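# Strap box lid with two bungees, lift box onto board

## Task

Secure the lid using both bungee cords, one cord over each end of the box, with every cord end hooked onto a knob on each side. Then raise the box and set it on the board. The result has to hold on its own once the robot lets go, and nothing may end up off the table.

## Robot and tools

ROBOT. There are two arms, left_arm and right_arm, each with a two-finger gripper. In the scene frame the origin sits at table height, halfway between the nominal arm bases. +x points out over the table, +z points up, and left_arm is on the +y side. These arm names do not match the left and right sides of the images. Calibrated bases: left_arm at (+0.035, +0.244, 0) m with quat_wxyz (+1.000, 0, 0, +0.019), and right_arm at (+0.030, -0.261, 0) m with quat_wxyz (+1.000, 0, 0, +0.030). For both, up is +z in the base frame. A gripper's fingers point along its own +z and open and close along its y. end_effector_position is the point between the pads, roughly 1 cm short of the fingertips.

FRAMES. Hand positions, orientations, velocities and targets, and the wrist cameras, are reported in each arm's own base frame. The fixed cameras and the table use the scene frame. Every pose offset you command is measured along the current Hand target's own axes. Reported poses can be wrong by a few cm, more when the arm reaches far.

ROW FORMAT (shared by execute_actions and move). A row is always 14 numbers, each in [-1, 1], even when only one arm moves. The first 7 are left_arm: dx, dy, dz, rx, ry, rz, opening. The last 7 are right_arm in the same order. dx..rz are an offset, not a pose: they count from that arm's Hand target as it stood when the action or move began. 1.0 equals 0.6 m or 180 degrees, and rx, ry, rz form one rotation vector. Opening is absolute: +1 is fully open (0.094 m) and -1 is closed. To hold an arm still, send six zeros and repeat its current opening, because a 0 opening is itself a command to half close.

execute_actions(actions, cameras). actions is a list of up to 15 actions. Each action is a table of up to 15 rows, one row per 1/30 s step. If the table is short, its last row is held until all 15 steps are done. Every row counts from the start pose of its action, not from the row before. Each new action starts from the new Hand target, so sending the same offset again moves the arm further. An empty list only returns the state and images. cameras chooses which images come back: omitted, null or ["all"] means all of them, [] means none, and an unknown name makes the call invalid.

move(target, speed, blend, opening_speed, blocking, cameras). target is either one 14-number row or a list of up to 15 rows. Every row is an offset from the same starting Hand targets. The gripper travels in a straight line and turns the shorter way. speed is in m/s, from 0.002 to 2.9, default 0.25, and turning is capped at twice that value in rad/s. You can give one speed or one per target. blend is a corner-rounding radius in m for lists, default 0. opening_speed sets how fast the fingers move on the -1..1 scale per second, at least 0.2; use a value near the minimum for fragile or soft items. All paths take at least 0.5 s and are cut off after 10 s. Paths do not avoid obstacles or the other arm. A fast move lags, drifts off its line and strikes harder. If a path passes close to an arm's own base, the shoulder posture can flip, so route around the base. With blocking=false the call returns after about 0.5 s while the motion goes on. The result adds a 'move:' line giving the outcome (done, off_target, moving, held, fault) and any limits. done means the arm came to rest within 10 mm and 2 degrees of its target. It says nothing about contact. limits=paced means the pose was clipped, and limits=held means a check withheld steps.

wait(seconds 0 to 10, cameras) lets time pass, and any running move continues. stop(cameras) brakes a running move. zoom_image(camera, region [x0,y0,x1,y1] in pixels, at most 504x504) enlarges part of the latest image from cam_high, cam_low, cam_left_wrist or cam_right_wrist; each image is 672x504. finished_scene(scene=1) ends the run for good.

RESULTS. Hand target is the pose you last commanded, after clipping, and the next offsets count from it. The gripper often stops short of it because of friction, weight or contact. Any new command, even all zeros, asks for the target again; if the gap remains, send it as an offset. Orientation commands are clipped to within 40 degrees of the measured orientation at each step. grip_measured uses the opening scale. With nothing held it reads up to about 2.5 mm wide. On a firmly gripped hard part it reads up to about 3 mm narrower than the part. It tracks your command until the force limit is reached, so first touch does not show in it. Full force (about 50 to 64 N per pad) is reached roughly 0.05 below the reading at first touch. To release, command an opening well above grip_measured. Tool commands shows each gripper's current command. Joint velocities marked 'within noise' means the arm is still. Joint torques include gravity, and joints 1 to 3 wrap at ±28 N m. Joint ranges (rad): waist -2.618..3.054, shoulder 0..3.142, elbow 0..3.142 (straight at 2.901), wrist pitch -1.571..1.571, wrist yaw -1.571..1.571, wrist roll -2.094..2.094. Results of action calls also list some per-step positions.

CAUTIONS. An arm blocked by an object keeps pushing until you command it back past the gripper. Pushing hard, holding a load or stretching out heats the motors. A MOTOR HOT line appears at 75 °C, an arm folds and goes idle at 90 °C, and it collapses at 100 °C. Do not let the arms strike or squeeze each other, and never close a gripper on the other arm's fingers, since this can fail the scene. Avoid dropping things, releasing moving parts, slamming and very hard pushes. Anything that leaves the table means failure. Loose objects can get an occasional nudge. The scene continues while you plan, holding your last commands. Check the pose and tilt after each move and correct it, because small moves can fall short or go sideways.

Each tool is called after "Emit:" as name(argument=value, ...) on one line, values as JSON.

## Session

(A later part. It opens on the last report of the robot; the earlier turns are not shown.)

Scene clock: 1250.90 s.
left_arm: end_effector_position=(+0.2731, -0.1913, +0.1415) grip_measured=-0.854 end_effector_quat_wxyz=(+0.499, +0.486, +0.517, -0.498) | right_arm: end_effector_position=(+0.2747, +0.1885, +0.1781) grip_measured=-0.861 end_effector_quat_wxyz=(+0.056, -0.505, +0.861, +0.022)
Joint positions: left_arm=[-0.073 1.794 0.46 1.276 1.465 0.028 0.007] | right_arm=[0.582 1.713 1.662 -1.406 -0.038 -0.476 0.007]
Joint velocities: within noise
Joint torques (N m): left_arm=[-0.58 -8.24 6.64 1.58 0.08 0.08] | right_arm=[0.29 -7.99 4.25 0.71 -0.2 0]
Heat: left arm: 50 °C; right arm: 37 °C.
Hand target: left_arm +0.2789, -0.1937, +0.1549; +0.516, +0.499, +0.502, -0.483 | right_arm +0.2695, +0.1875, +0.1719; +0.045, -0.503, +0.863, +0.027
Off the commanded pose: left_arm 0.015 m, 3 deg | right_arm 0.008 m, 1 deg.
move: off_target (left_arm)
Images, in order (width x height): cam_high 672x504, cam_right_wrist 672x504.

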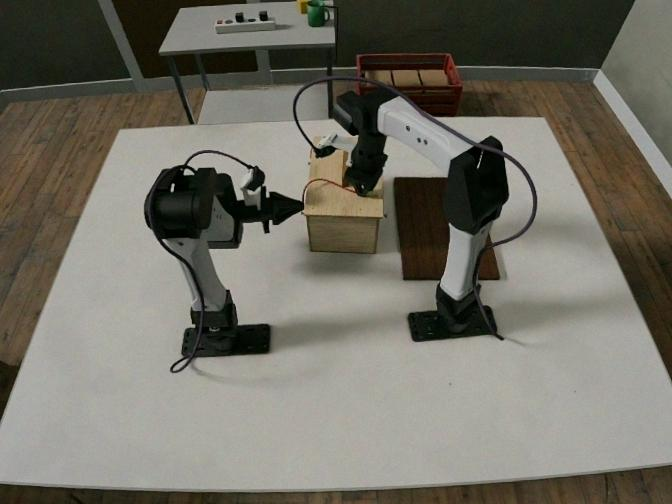

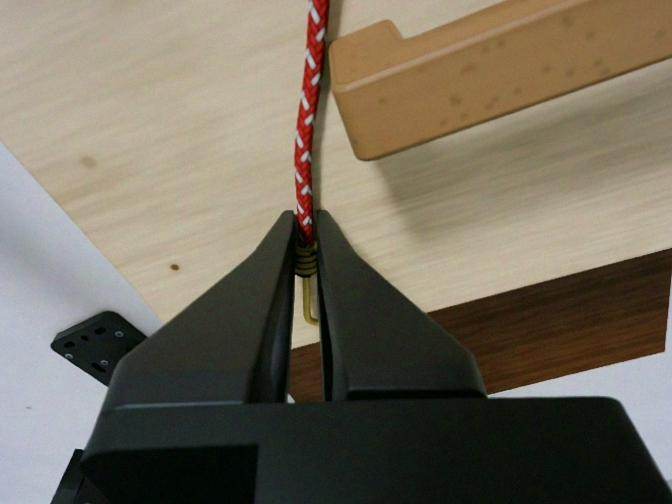

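Emit:
move(target=[[0,0,0,0,0,0,-0.98,-0.0083,-0.0085,-0.0595,0,0,0,-0.98],[0,0,0,0,0,0,-0.98,0.049,-0.0257,-0.0825,-0.0092,-0.1332,-0.0295,-0.98]], speed=0.08, cameras=["cam_high","cam_low","cam_right_wrist","cam_left_wrist"])

Emit:
zoom_image(camera="cam_left_wrist", region=[220, 190, 380, 320])

Scene clock: 1264.47 s.
left_arm: end_effector_position=(+0.2731, -0.1913, +0.1415) grip_measured=-0.854 end_effector_quat_wxyz=(+0.499, +0.486, +0.517, -0.498) | right_arm: end_effector_position=(+0.2676, +0.1506, +0.2141) grip_measured=-0.861 end_effector_quat_wxyz=(+0.204, -0.523, +0.816, +0.140)
Joint positions: left_arm=[-0.073 1.794 0.46 1.276 1.465 0.028 0.007] | right_arm=[0.308 1.409 1.412 -1.233 -0.372 -0.767 0.007]
Joint velocities: within noise
Joint torques (N m): left_arm=[-0.59 -8.23 6.64 1.57 0.09 0.08] | right_arm=[-0.34 -7.57 5.53 1.25 -0.39 -0.19]
Heat: left arm: 51 °C; right arm: 37 °C.
Hand target: left_arm +0.2789, -0.1937, +0.1549; +0.516, +0.499, +0.502, -0.483 | right_arm +0.2660, +0.1499, +0.2181; +0.217, -0.526, +0.810, +0.141
Off the commanded pose: left_arm 0.015 m, 3 deg | right_arm 0.004 m, 2 deg.
move: off_target (left_arm)

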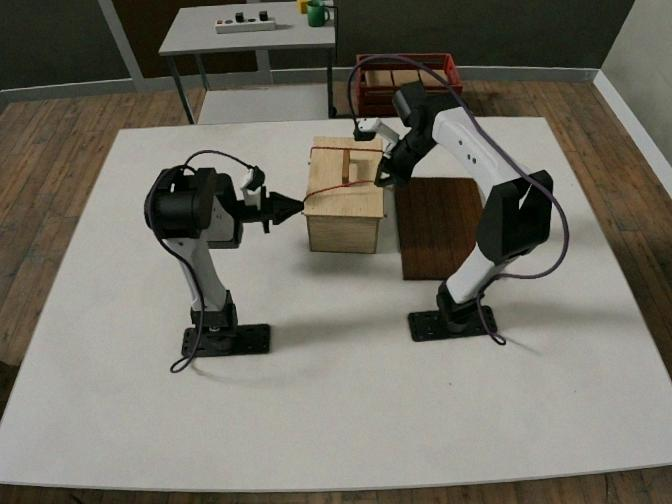

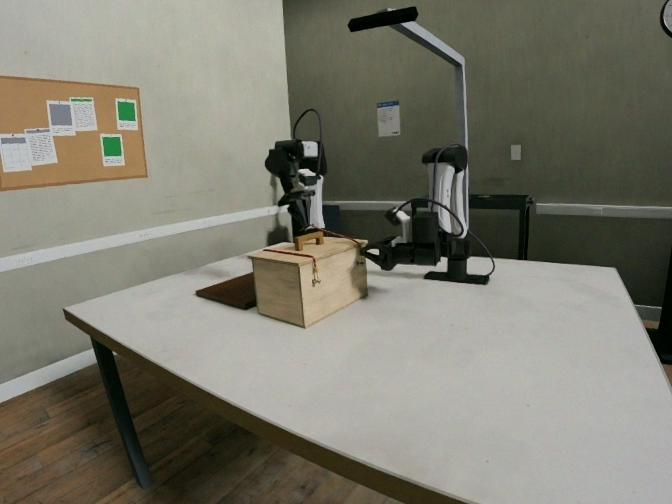

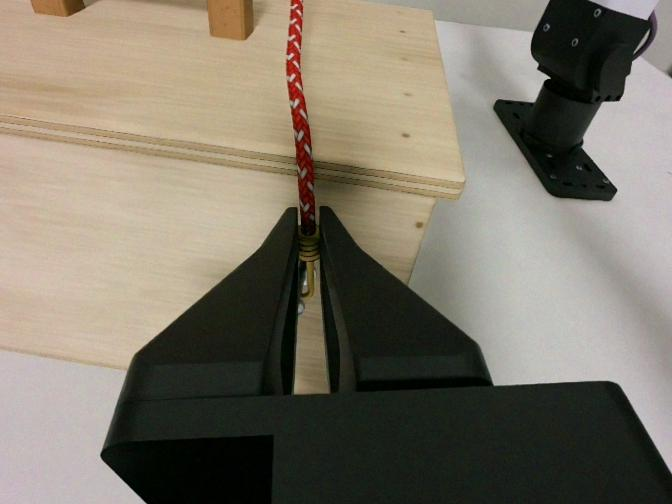

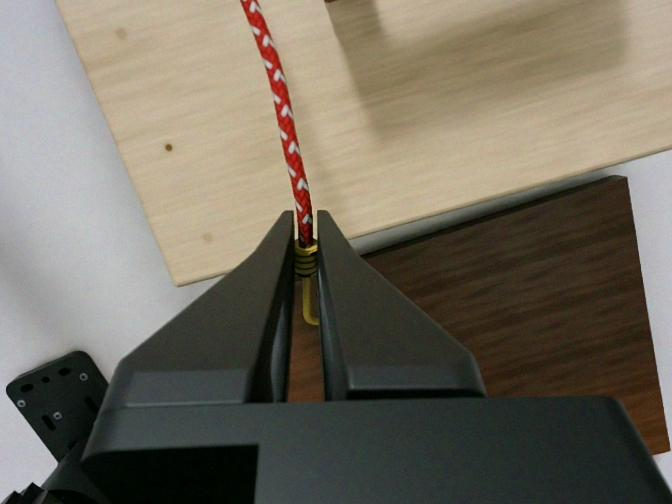

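Scaled by 3.150.

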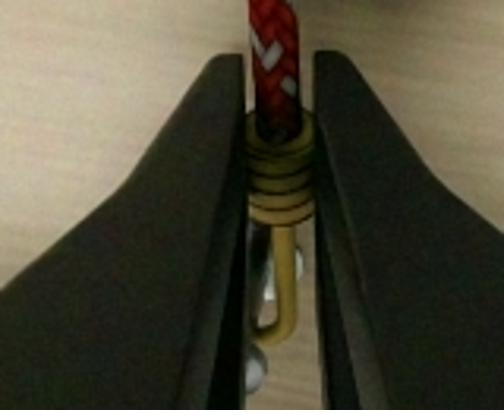

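Emit:
move(target=[0,0,0,0,0,0,-0.98,0.0218,0.014,-0.0143,-0.0067,-0.0833,-0.0089,-0.98], speed=0.06, cameras=["cam_high","cam_right_wrist","cam_left_wrist"])

Emit:
zoom_image(camera="cam_left_wrist", region=[220, 190, 380, 320])

Scene clock: 1270.83 s.
left_arm: end_effector_position=(+0.2733, -0.1913, +0.1418) grip_measured=-0.854 end_effector_quat_wxyz=(+0.500, +0.485, +0.517, -0.497) | right_arm: end_effector_position=(+0.2529, +0.1415, +0.2167) grip_measured=-0.861 end_effector_quat_wxyz=(+0.306, -0.514, +0.771, +0.219)
Joint positions: left_arm=[-0.073 1.793 0.46 1.276 1.464 0.028 0.007] | right_arm=[0.139 1.234 1.171 -1.07 -0.657 -0.886 0.007]
Joint velocities: within noise
Joint torques (N m): left_arm=[-0.62 -8.14 6.64 1.57 0.1 0.09] | right_arm=[-0.66 -5.83 5.78 1.36 -0.45 -0.21]
Heat: left arm: 51 °C; right arm: 37 °C.
Hand target: left_arm +0.2789, -0.1937, +0.1550; +0.516, +0.499, +0.502, -0.483 | right_arm +0.2519, +0.1391, +0.2189; +0.317, -0.517, +0.766, +0.214
Off the commanded pose: left_arm 0.015 m, 3 deg | right_arm 0.004 m, 2 deg.
move: off_target (left_arm)
Images, in order (width x height): cam_high 672x504, cam_left_wrist 672x504, cam_right_wrist 672x504.

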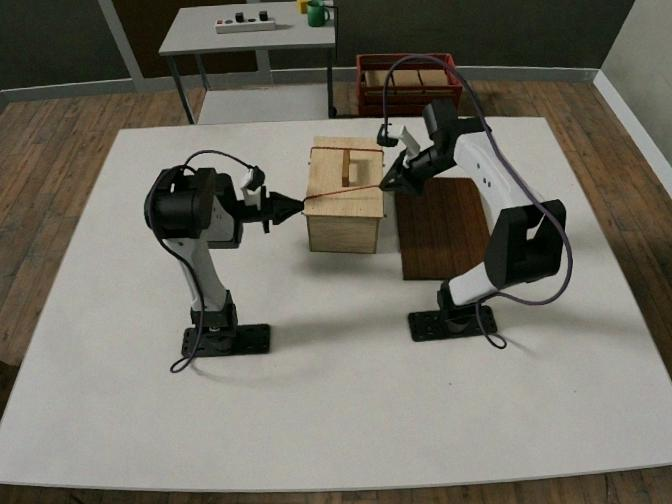

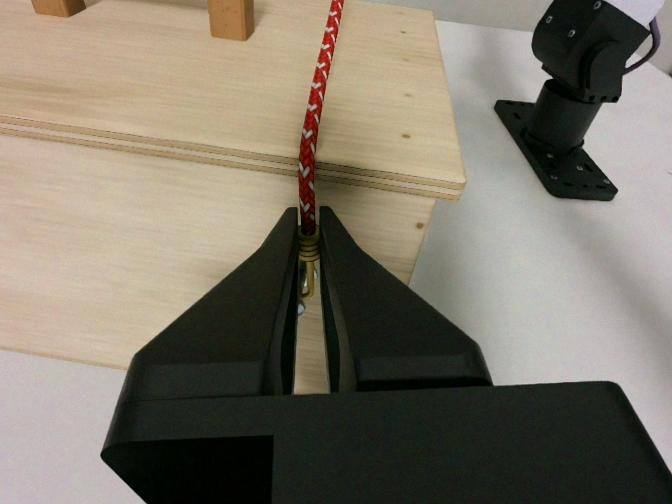

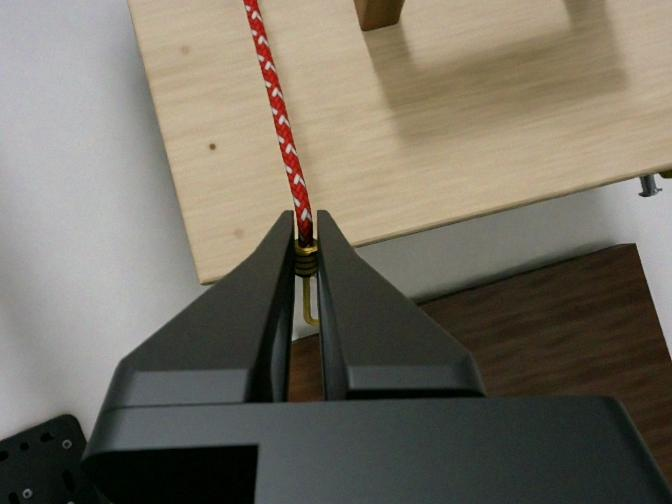

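Scaled by 3.150.

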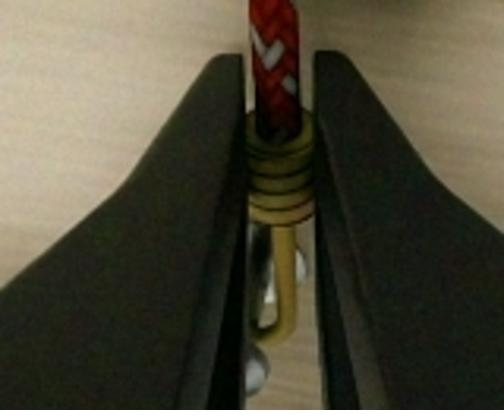

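Emit:
move(target=[0,0,0,0,0,0,-0.7,0,0,0,0,0,0,-0.98], opening_speed=0.25, cameras=["cam_left_wrist","cam_right_wrist"])

Emit:
zoom_image(camera="cam_left_wrist", region=[220, 190, 380, 320])

Scene clock: 1275.73 s.
left_arm: end_effector_position=(+0.2734, -0.1913, +0.1417) grip_measured=-0.703 end_effector_quat_wxyz=(+0.500, +0.485, +0.517, -0.497) | right_arm: end_effector_position=(+0.2530, +0.1416, +0.2168) grip_measured=-0.861 end_effector_quat_wxyz=(+0.307, -0.515, +0.770, +0.219)
Joint positions: left_arm=[-0.073 1.793 0.46 1.275 1.463 0.028 0.014] | right_arm=[0.139 1.234 1.171 -1.069 -0.658 -0.887 0.007]
Joint velocities: within noise
Joint torques (N m): left_arm=[-0.61 -8.16 6.69 1.57 0.09 0.08] | right_arm=[-0.66 -5.83 5.76 1.37 -0.44 -0.17]
Heat: left arm: 51 °C; right arm: 36 °C.
Hand target: left_arm +0.2789, -0.1937, +0.1550; +0.516, +0.499, +0.502, -0.483 | right_arm +0.2520, +0.1391, +0.2190; +0.317, -0.517, +0.766, +0.214
Off the commanded pose: left_arm 0.015 m, 3 deg | right_arm 0.003 m, 1 deg.
move: off_target (left_arm)
Images, in order (width x height): cam_left_wrist 672x504, cam_right_wrist 672x504.

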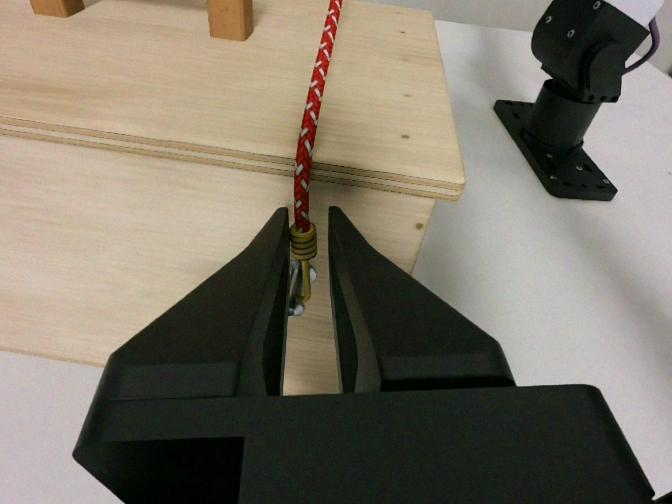

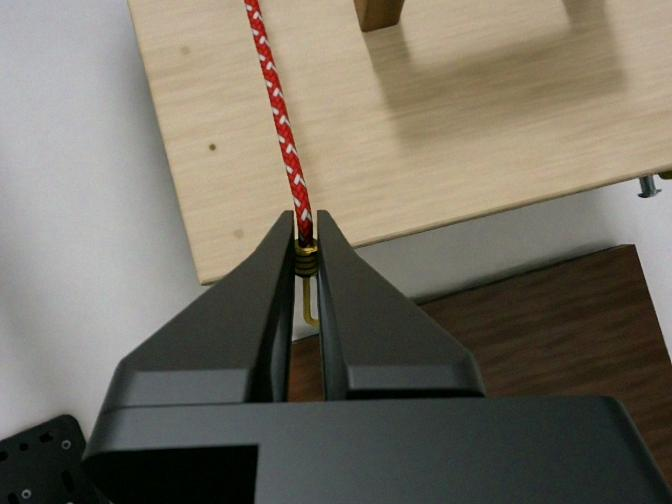

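Scaled by 3.150.

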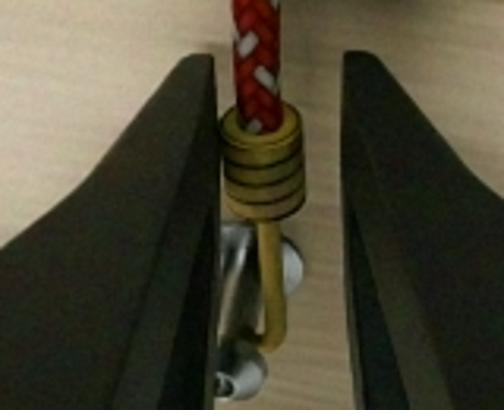

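Emit:
move(target=[0.0083,-0.0023,-0.0835,0,0,0,-0.7,0,0,0,0,0,0,-0.98], speed=0.08, cameras=["cam_left_wrist","cam_high","cam_low"])

Emit:
zoom_image(camera="cam_left_wrist", region=[220, 120, 400, 300])

Scene clock: 1277.73 s.
left_arm: end_effector_position=(+0.2806, -0.1457, +0.1447) grip_measured=-0.703 end_effector_quat_wxyz=(+0.521, +0.469, +0.529, -0.478) | right_arm: end_effector_position=(+0.2530, +0.1416, +0.2168) grip_measured=-0.861 end_effector_quat_wxyz=(+0.307, -0.515, +0.770, +0.219)
Joint positions: left_arm=[0.096 1.773 0.445 1.276 1.563 0.035 0.014] | right_arm=[0.139 1.234 1.171 -1.069 -0.658 -0.887 0.007]
Joint velocities: within noise
Joint torques (N m): left_arm=[0.46 -7.65 3.44 1.66 0.29 0.26] | right_arm=[-0.68 -5.82 5.76 1.37 -0.43 -0.17]
Heat: left arm: 51 °C; right arm: 36 °C.
Hand target: left_arm +0.2759, -0.1438, +0.1500; +0.516, +0.499, +0.502, -0.483 | right_arm +0.2520, +0.1391, +0.2190; +0.317, -0.517, +0.766, +0.214
Off the commanded pose: left_arm 0.007 m, 5 deg | right_arm 0.003 m, 1 deg.
joint sent to its limit (left arm) — joint 5 (wrist yaw), upper limit. The joint targets are off in orientation, not in position.
move: off_target (left_arm)
Images, in order (width x height): cam_high 672x504, cam_low 672x504, cam_left_wrist 672x504.

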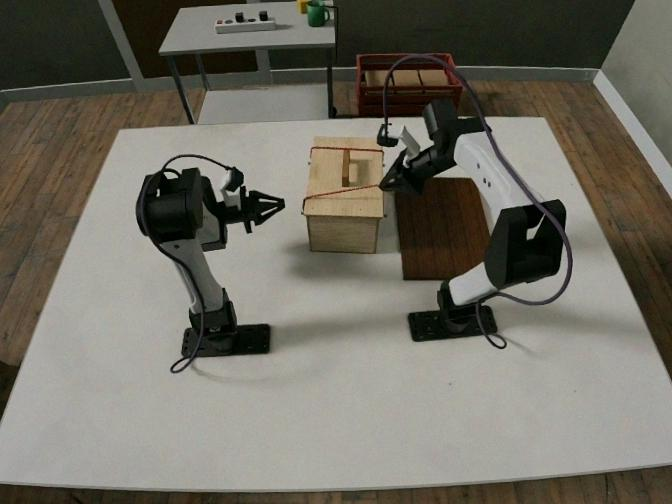

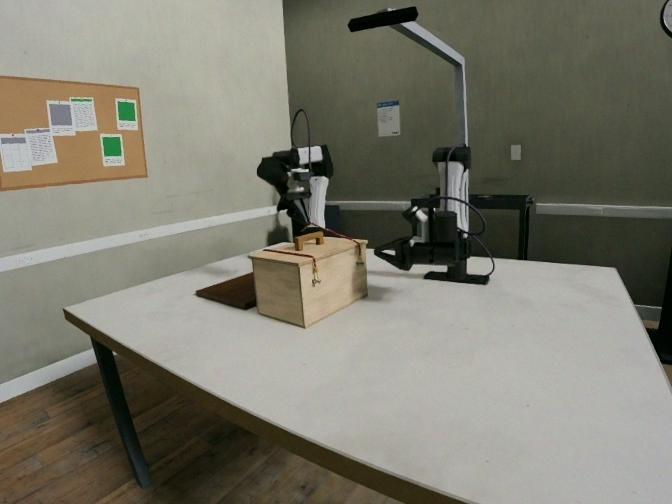

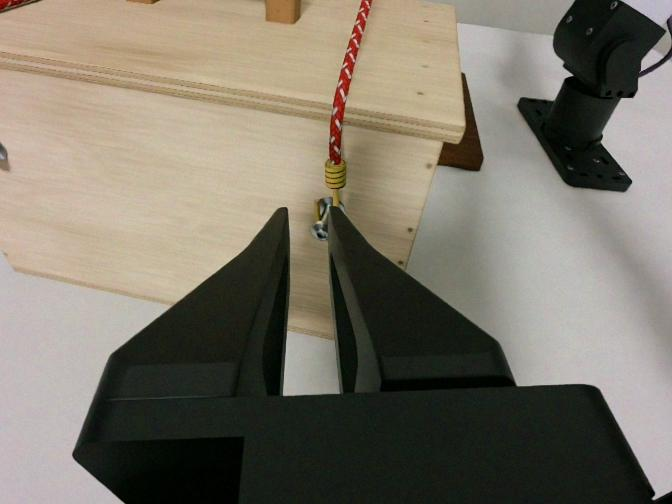

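Scaled by 2.800.

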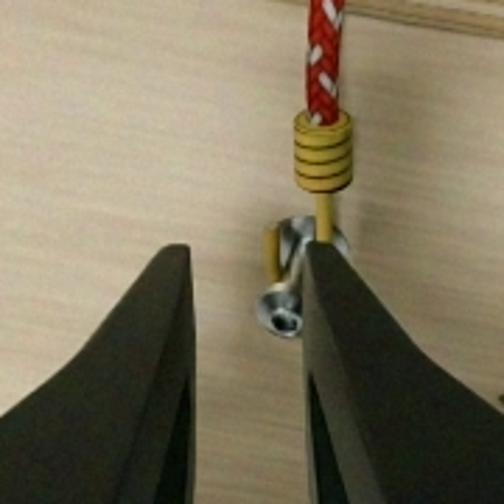

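Emit:
move(target=[[-0.1503,-0.0047,-0.032,-0.0973,0.0809,-0.0708,0.0,-0.0127,0.0087,-0.0013,-0.0096,-0.1669,-0.0055,-0.98],[-0.231,0.1022,0.2383,-0.3892,0.3234,-0.2831,0.0,-0.0127,0.0087,-0.0013,-0.0096,-0.1669,-0.0055,-0.98]], speed=[0.15,0.25], blend=[0.03,0], cameras=["cam_high","cam_low","cam_left_wrist","cam_right_wrist"])

Scene clock: 1292.93 s.
left_arm: end_effector_position=(+0.3363, -0.2841, +0.2848) grip_measured=-0.003 end_effector_quat_wxyz=(+0.231, +0.065, +0.969, -0.060) | right_arm: end_effector_position=(+0.2509, +0.1466, +0.2226) grip_measured=-0.861 end_effector_quat_wxyz=(+0.492, -0.456, +0.655, +0.348)
Joint positions: left_arm=[-0.782 2.026 2.44 -1.547 -0.209 -0.602 0.047] | right_arm=[-0.046 1.058 0.728 -0.435 -1.165 -0.715 0.007]
Joint velocities: within noise
Joint torques (N m): left_arm=[-0.27 -8.57 8.18 1.11 -0.17 -0.08] | right_arm=[-0.46 -4.16 6.09 1.78 -0.54 0.01]
Heat: left arm: 49 °C; right arm: 36 °C.
Hand target: left_arm +0.3381, -0.2849, +0.2902; +0.173, +0.052, +0.983, -0.009 | right_arm +0.2489, +0.1455, +0.2248; +0.499, -0.455, +0.650, +0.349
Off the commanded pose: left_arm 0.006 m, 9 deg | right_arm 0.003 m, 1 deg.
joint sent to its limit (left arm) — joint 4 (wrist pitch), lower limit. The joint targets are off in orientation, not in position.
move: off_target (left_arm)

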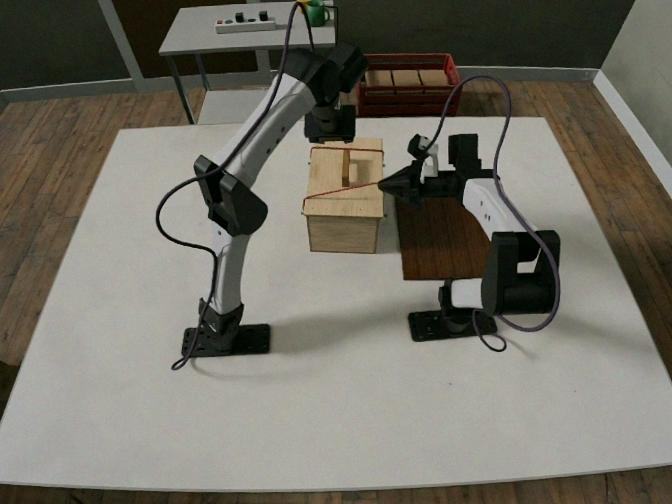

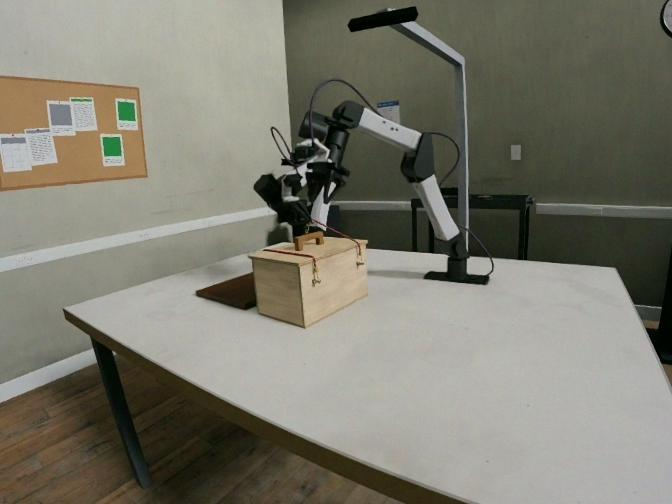

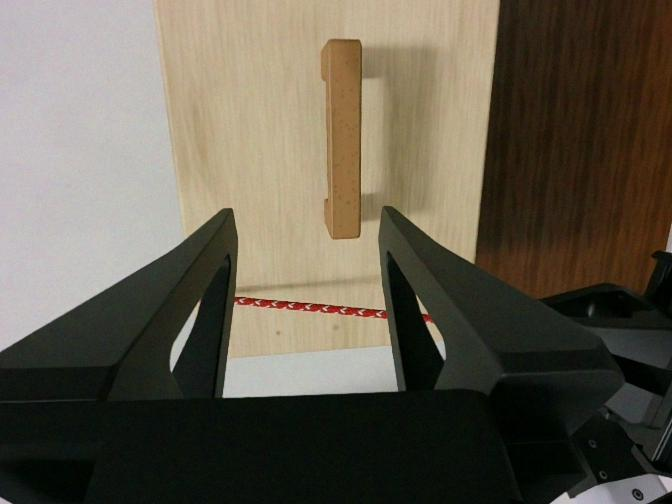

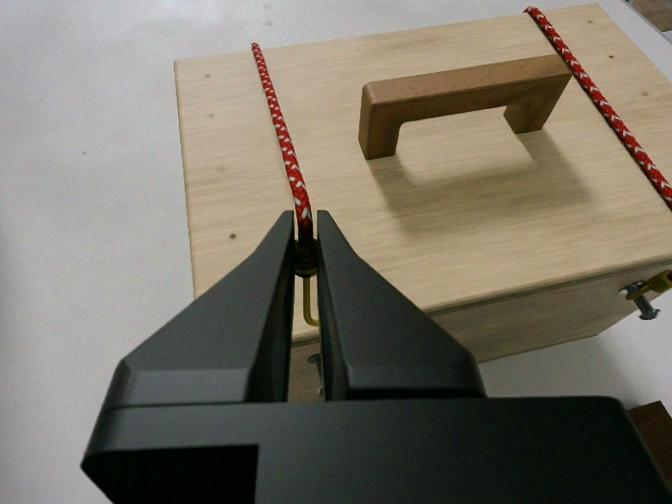

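Emit:
move(target=[0.02,-0.045,0.09,0,0,0,0.0,0,0,0,0,0,0,-0.98], speed=0.1, cameras=["cam_left_wrist"])

Scene clock: 1298.13 s.
left_arm: end_effector_position=(+0.3408, -0.3099, +0.2282) grip_measured=-0.003 end_effector_quat_wxyz=(+0.184, +0.059, +0.981, -0.025) | right_arm: end_effector_position=(+0.2510, +0.1466, +0.2227) grip_measured=-0.861 end_effector_quat_wxyz=(+0.492, -0.456, +0.655, +0.349)
Joint positions: left_arm=[-0.817 2.165 2.451 -1.549 -0.214 -0.664 0.047] | right_arm=[-0.046 1.058 0.728 -0.435 -1.165 -0.715 0.007]
Joint velocities: within noise
Joint torques (N m): left_arm=[-0.51 -10.03 8.64 0.87 -0.22 -0.08] | right_arm=[-0.46 -4.18 6.09 1.77 -0.54 0.03]
Heat: left arm: 49 °C; right arm: 36 °C.
Hand target: left_arm +0.3424, -0.3124, +0.2353; +0.173, +0.052, +0.983, -0.009 | right_arm +0.2489, +0.1455, +0.2249; +0.499, -0.455, +0.650, +0.349
Off the commanded pose: left_arm 0.008 m, 2 deg | right_arm 0.003 m, 1 deg.
joint sent to its limit (left arm) — joint 4 (wrist pitch), lower limit. The joint targets are off in orientation, not in position.
move: done
Images, in order (width x height): cam_left_wrist 672x504.

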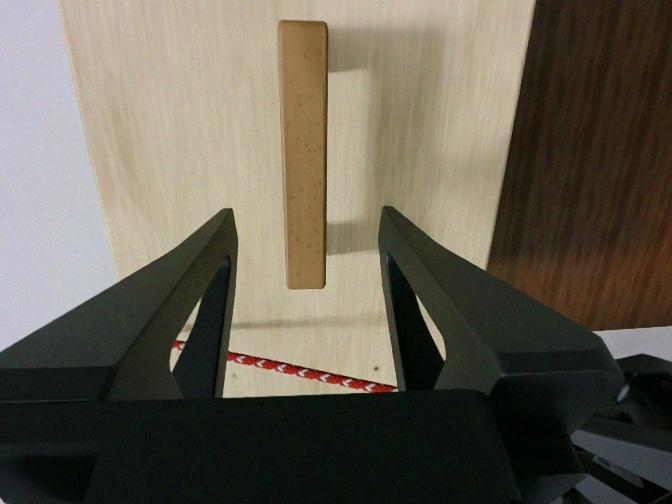

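Emit:
move(target=[[-0.0012,-0.0005,0.0808,0,0,0,0.0,0,0,0,0,0,0,-0.98],[-0.0012,-0.0005,0.0808,0,0,0,-0.85,0,0,0,0,0,0,-0.98]], speed=0.08, opening_speed=1.0, cameras=["cam_left_wrist","cam_high","cam_right_wrist"])

Scene clock: 1303.93 s.
left_arm: end_effector_position=(+0.3565, -0.3134, +0.1947) grip_measured=-0.658 end_effector_quat_wxyz=(+0.173, +0.053, +0.983, -0.010) | right_arm: end_effector_position=(+0.2510, +0.1466, +0.2227) grip_measured=-0.861 end_effector_quat_wxyz=(+0.492, -0.456, +0.655, +0.349)
Joint positions: left_arm=[-0.8 2.209 2.386 -1.474 -0.218 -0.661 0.016] | right_arm=[-0.046 1.058 0.728 -0.435 -1.165 -0.714 0.007]
Joint velocities: within noise
Joint torques (N m): left_arm=[0.14 -10.67 5.44 1.07 -0.09 0.04] | right_arm=[-0.47 -4.16 6.08 1.77 -0.53 0.02]
Heat: left arm: 51 °C; right arm: 37 °C.
Hand target: left_arm +0.3594, -0.3147, +0.1900; +0.173, +0.052, +0.983, -0.009 | right_arm +0.2489, +0.1455, +0.2248; +0.499, -0.455, +0.650, +0.349
Off the commanded pose: left_arm 0.006 m, 0 deg | right_arm 0.003 m, 1 deg.
move: done
Images, in order (width x height): cam_high 672x504, cam_left_wrist 672x504, cam_right_wrist 672x504.

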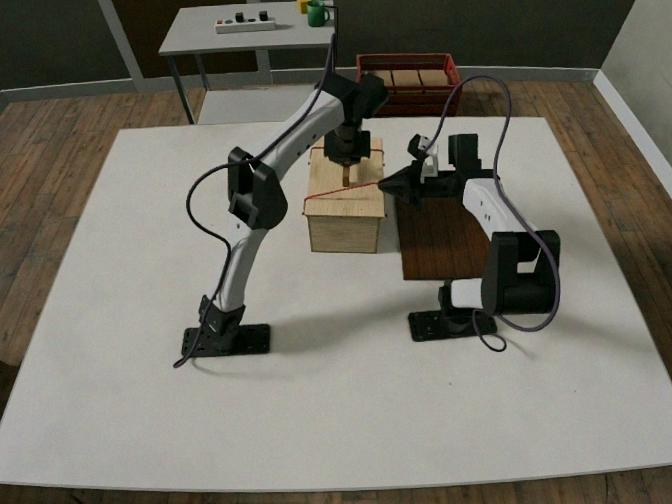

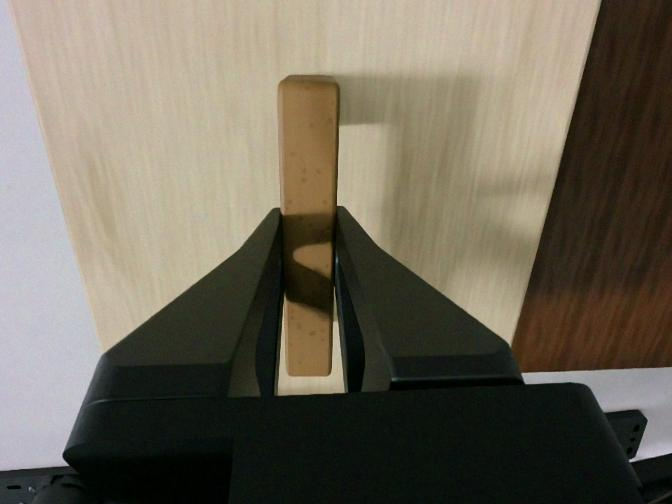

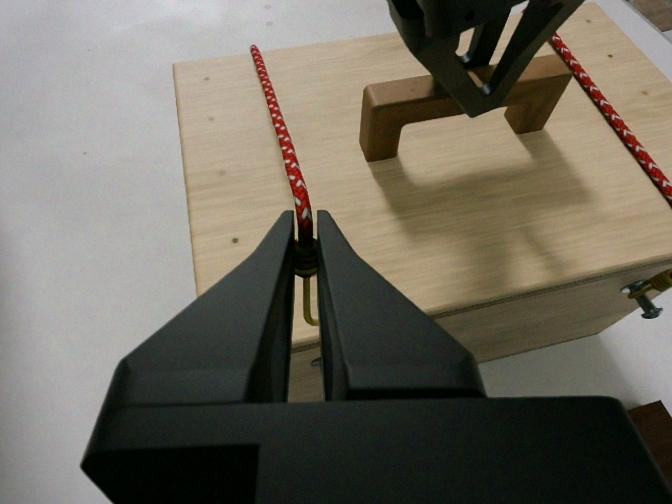

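Emit:
zoom_image(camera="cam_right_wrist", region=[250, 200, 410, 420])

Scaled by 2.291.

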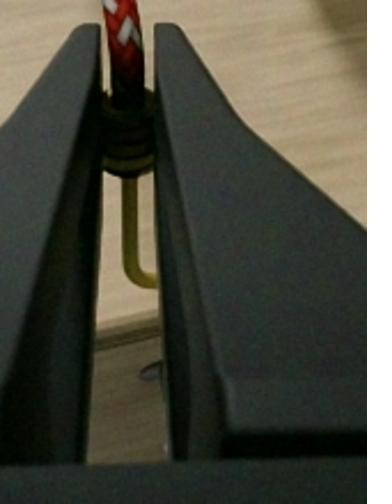

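Emit:
move(target=[0,0,0,0,0,0,-0.85,-0.0083,0.0167,-0.0078,0,-0.0722,0,-0.98], speed=0.05, cameras=["cam_high","cam_right_wrist"])

Emit:
zoom_image(camera="cam_right_wrist", region=[220, 200, 440, 400])

Scene clock: 1316.87 s.
left_arm: end_effector_position=(+0.3565, -0.3134, +0.1947) grip_measured=-0.658 end_effector_quat_wxyz=(+0.173, +0.053, +0.983, -0.010) | right_arm: end_effector_position=(+0.2400, +0.1477, +0.2311) grip_measured=-0.861 end_effector_quat_wxyz=(+0.566, -0.413, +0.592, +0.399)
Joint positions: left_arm=[-0.8 2.209 2.386 -1.474 -0.218 -0.661 0.016] | right_arm=[-0.075 0.967 0.399 0.414 -1.295 -0.144 0.007]
Joint velocities: within noise
Joint torques (N m): left_arm=[0.14 -10.65 5.42 1.07 -0.09 0.04] | right_arm=[-0.59 -2.37 6.05 2.01 -0.24 0.08]
Heat: left arm: 55 °C; right arm: 37 °C.
Hand target: left_arm +0.3594, -0.3147, +0.1900; +0.173, +0.052, +0.983, -0.009 | right_arm +0.2384, +0.1459, +0.2309; +0.570, -0.412, +0.589, +0.398
Off the commanded pose: left_arm 0.006 m, 0 deg | right_arm 0.002 m, 1 deg.
move: done
Images, in order (width x height): cam_high 672x504, cam_right_wrist 672x504.

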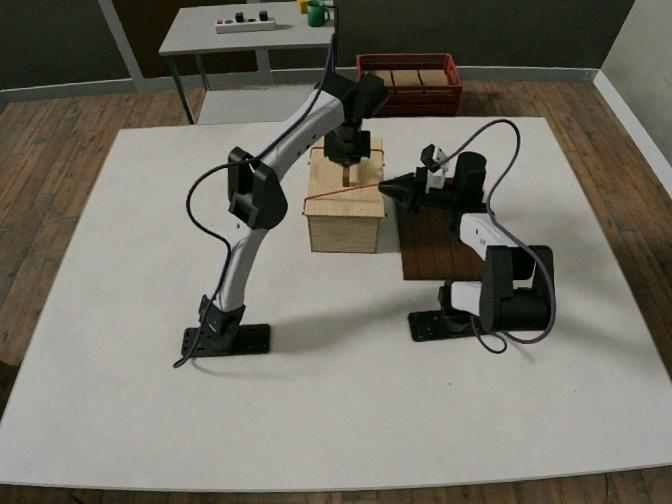

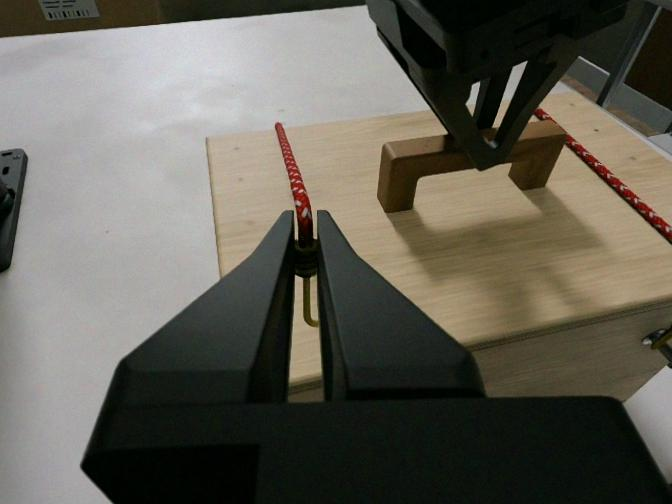

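Scaled by 2.291.

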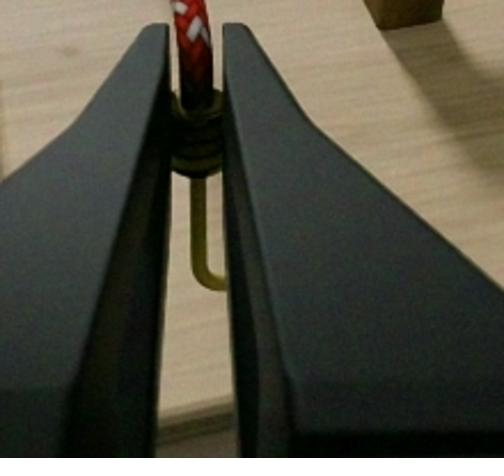

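Emit:
move(target=[[0,0,0,0,0,0,-0.85,0.0163,-0.0127,-0.0461,0,0,0,-0.98],[0,0,0,0,0,0,-0.85,0.078,-0.0127,-0.0439,0,0,0,-0.98]], speed=0.06, cameras=["cam_high","cam_low","cam_right_wrist","cam_left_wrist"])

Emit:
zoom_image(camera="cam_right_wrist", region=[220, 180, 440, 400])

Scene clock: 1320.93 s.
left_arm: end_effector_position=(+0.3572, -0.3149, +0.1950) grip_measured=-0.658 end_effector_quat_wxyz=(+0.174, +0.049, +0.983, -0.014) | right_arm: end_effector_position=(+0.2358, +0.1204, +0.1890) grip_measured=-0.861 end_effector_quat_wxyz=(+0.565, -0.414, +0.590, +0.402)
Joint positions: left_arm=[-0.8 2.209 2.386 -1.468 -0.214 -0.671 0.016] | right_arm=[-0.229 1.077 0.316 0.422 -1.453 -0.331 0.007]
Joint velocities: within noise
Joint torques (N m): left_arm=[0.14 -10.66 5.5 0.99 -0.12 0.15] | right_arm=[-1.07 -0.98 5.44 1.87 -0.29 -0.17]
Heat: left arm: 56 °C; right arm: 38 °C.
Hand target: left_arm +0.3594, -0.3146, +0.1900; +0.173, +0.052, +0.984, -0.009 | right_arm +0.2360, +0.1170, +0.1851; +0.570, -0.412, +0.589, +0.398
Off the commanded pose: left_arm 0.006 m, 1 deg | right_arm 0.005 m, 1 deg.
move: done

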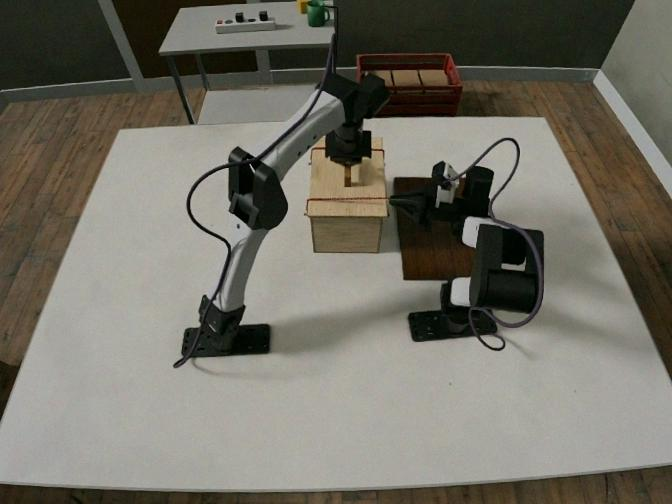

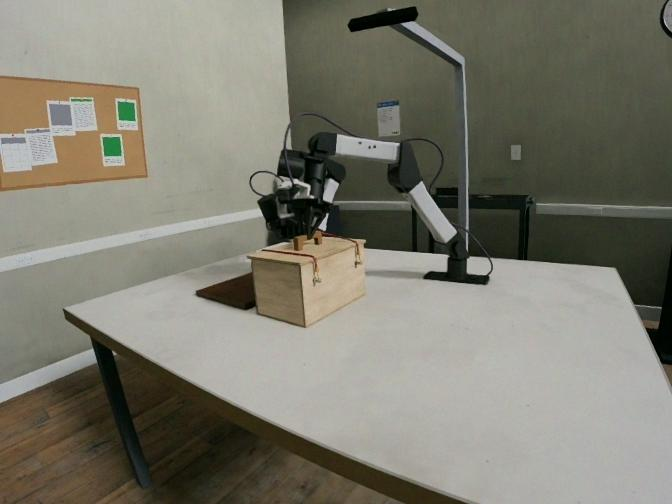

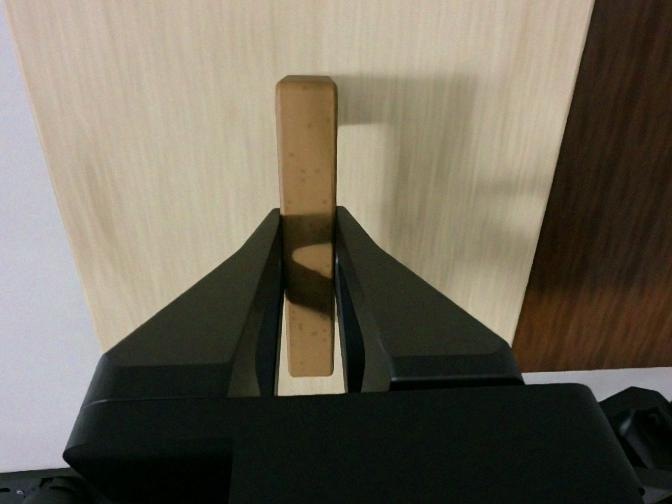

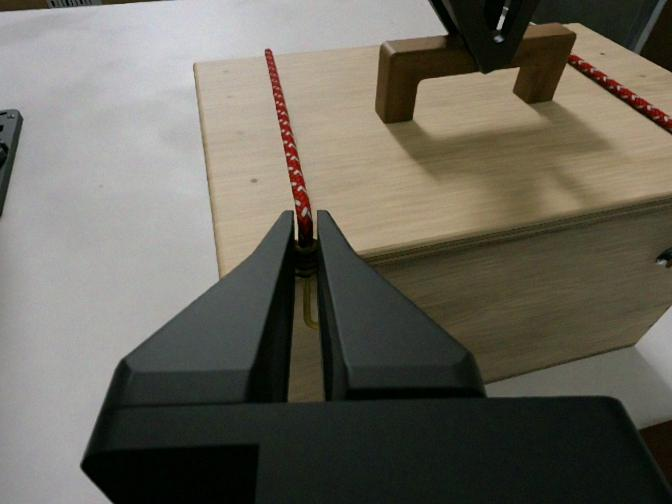

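Scaled by 2.291.

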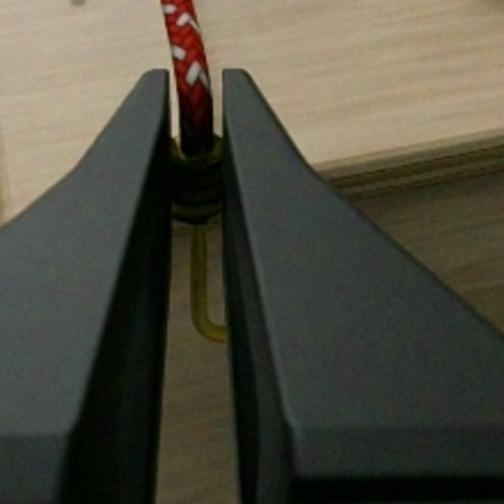

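Emit:
move(target=[0,0,0,0,0,0,-0.85,0.055,0,0.0019,0,0,0,-0.98], speed=0.06, cameras=["cam_high","cam_right_wrist"])

Emit:
zoom_image(camera="cam_right_wrist", region=[220, 180, 440, 400])

Scene clock: 1324.63 s.
left_arm: end_effector_position=(+0.3572, -0.3149, +0.1950) grip_measured=-0.658 end_effector_quat_wxyz=(+0.174, +0.049, +0.983, -0.014) | right_arm: end_effector_position=(+0.2359, +0.1206, +0.1592) grip_measured=-0.861 end_effector_quat_wxyz=(+0.573, -0.430, +0.576, +0.393)
Joint positions: left_arm=[-0.8 2.209 2.386 -1.468 -0.214 -0.671 0.016] | right_arm=[-0.229 1.234 0.232 0.679 -1.466 -0.362 0.007]
Joint velocities: within noise
Joint torques (N m): left_arm=[0.16 -10.66 5.53 1 -0.12 0.15] | right_arm=[-1.1 -1.21 4.29 1.61 -0.16 0.06]
Heat: left arm: 57 °C; right arm: 38 °C.
Hand target: left_arm +0.3594, -0.3146, +0.1900; +0.173, +0.052, +0.984, -0.009 | right_arm +0.2360, +0.1170, +0.1520; +0.570, -0.412, +0.589, +0.398
Off the commanded pose: left_arm 0.006 m, 1 deg | right_arm 0.008 m, 3 deg.
move: off_target (right_arm)
Images, in order (width x height): cam_high 672x504, cam_right_wrist 672x504.

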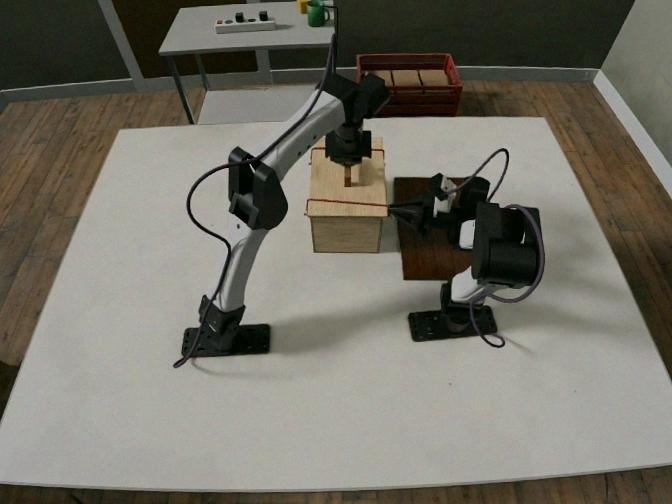

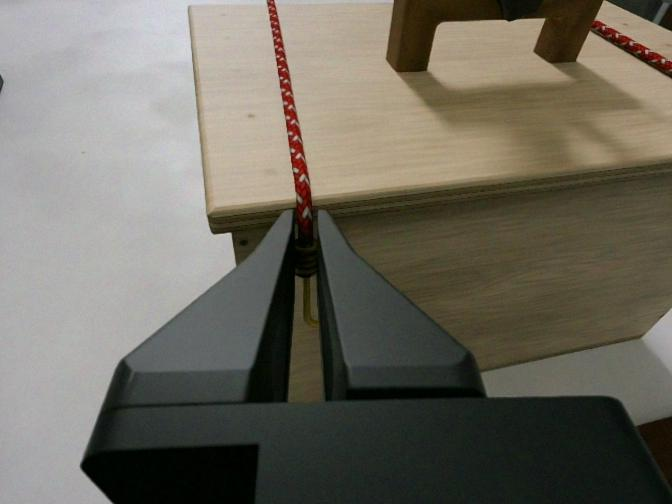

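Scaled by 2.291.

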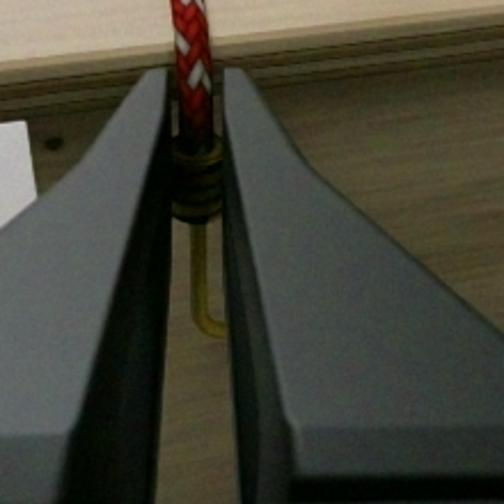

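Emit:
move(target=[[0,0,0,0,0,0,-0.85,0.0002,0.0147,-0.0037,0,0,0.0128,-0.98],[0,0,0,0,0,0,-0.85,0.0418,0.0147,-0.0022,0,0,0.0128,-0.98]], speed=0.06, cameras=["cam_right_wrist"])

Emit:
zoom_image(camera="cam_right_wrist", region=[220, 180, 440, 400])

Scene clock: 1331.47 s.
left_arm: end_effector_position=(+0.3572, -0.3149, +0.1950) grip_measured=-0.658 end_effector_quat_wxyz=(+0.174, +0.049, +0.983, -0.014) | right_arm: end_effector_position=(+0.2294, +0.1198, +0.1411) grip_measured=-0.861 end_effector_quat_wxyz=(+0.579, -0.433, +0.569, +0.392)
Joint positions: left_arm=[-0.8 2.209 2.386 -1.468 -0.214 -0.671 0.016] | right_arm=[-0.242 1.364 0.152 0.955 -1.484 -0.311 0.007]
Joint velocities: within noise
Joint torques (N m): left_arm=[0.16 -10.65 5.48 0.99 -0.12 0.15] | right_arm=[-0.61 -0.75 2.5 1.23 -0.03 0.05]
Heat: left arm: 58 °C; right arm: 37 °C.
Hand target: left_arm +0.3594, -0.3146, +0.1900; +0.173, +0.052, +0.984, -0.009 | right_arm +0.2270, +0.1180, +0.1270; +0.562, -0.400, +0.597, +0.409
Off the commanded pose: left_arm 0.006 m, 1 deg | right_arm 0.014 m, 6 deg.
move: off_target (right_arm)
Images, in order (width x height): cam_right_wrist 672x504.

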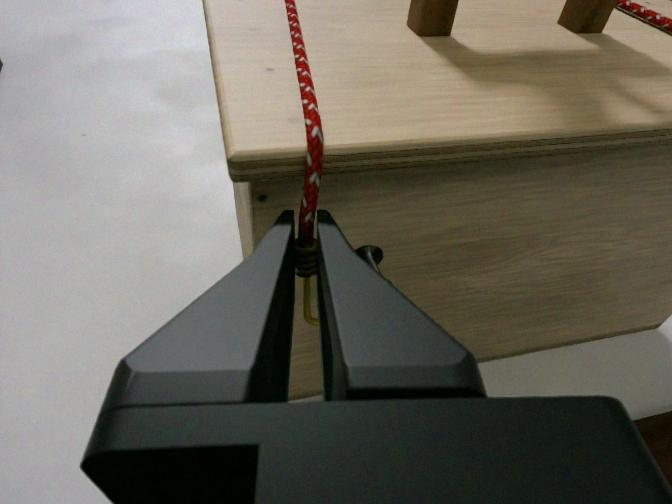

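Scaled by 2.291.

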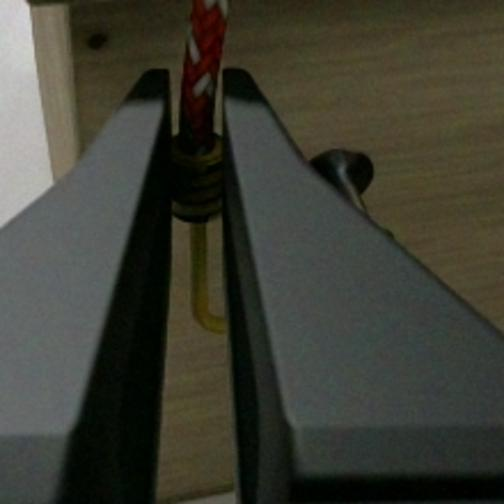

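Emit:
move(target=[[0,0,0,0,0,0,-0.85,0.0133,0.0,-0.0005,0,0,0,-0.98],[0,0,0,0,0,0,-0.85,0.0122,-0.025,0.0067,0,0,0,-0.98]], speed=0.06, cameras=["cam_right_wrist"])

Emit:
zoom_image(camera="cam_right_wrist", region=[220, 180, 440, 400])

Scene clock: 1337.07 s.
left_arm: end_effector_position=(+0.3572, -0.3149, +0.1950) grip_measured=-0.658 end_effector_quat_wxyz=(+0.174, +0.049, +0.983, -0.014) | right_arm: end_effector_position=(+0.2383, +0.1174, +0.1305) grip_measured=-0.861 end_effector_quat_wxyz=(+0.577, -0.431, +0.568, +0.397)
Joint positions: left_arm=[-0.8 2.209 2.386 -1.468 -0.214 -0.671 0.016] | right_arm=[-0.243 1.526 0.166 1.133 -1.494 -0.273 0.007]
Joint velocities: within noise
Joint torques (N m): left_arm=[0.17 -10.65 5.52 1 -0.13 0.15] | right_arm=[0.32 -1.05 3.49 1.16 0.18 0.07]
Heat: left arm: 59 °C; right arm: 37 °C.
Hand target: left_arm +0.3594, -0.3146, +0.1900; +0.173, +0.052, +0.984, -0.009 | right_arm +0.2421, +0.1165, +0.1190; +0.561, -0.400, +0.597, +0.409
Off the commanded pose: left_arm 0.006 m, 1 deg | right_arm 0.012 m, 5 deg.
move: off_target (right_arm)
Images, in order (width x height): cam_right_wrist 672x504.

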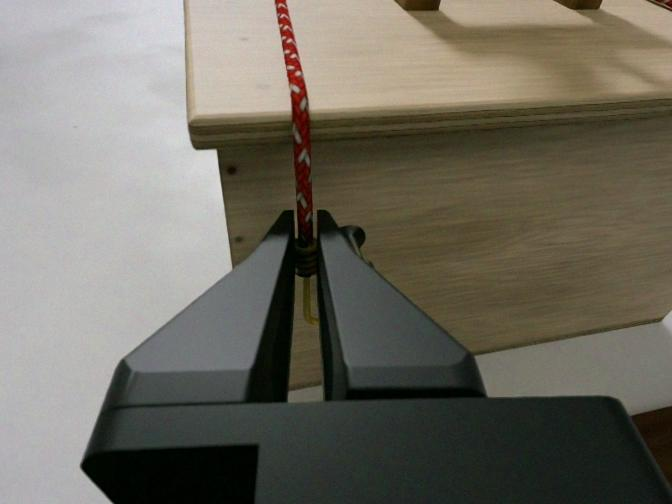

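Scaled by 2.291.

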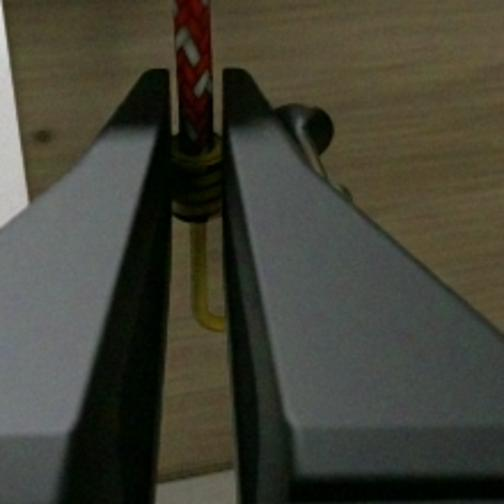

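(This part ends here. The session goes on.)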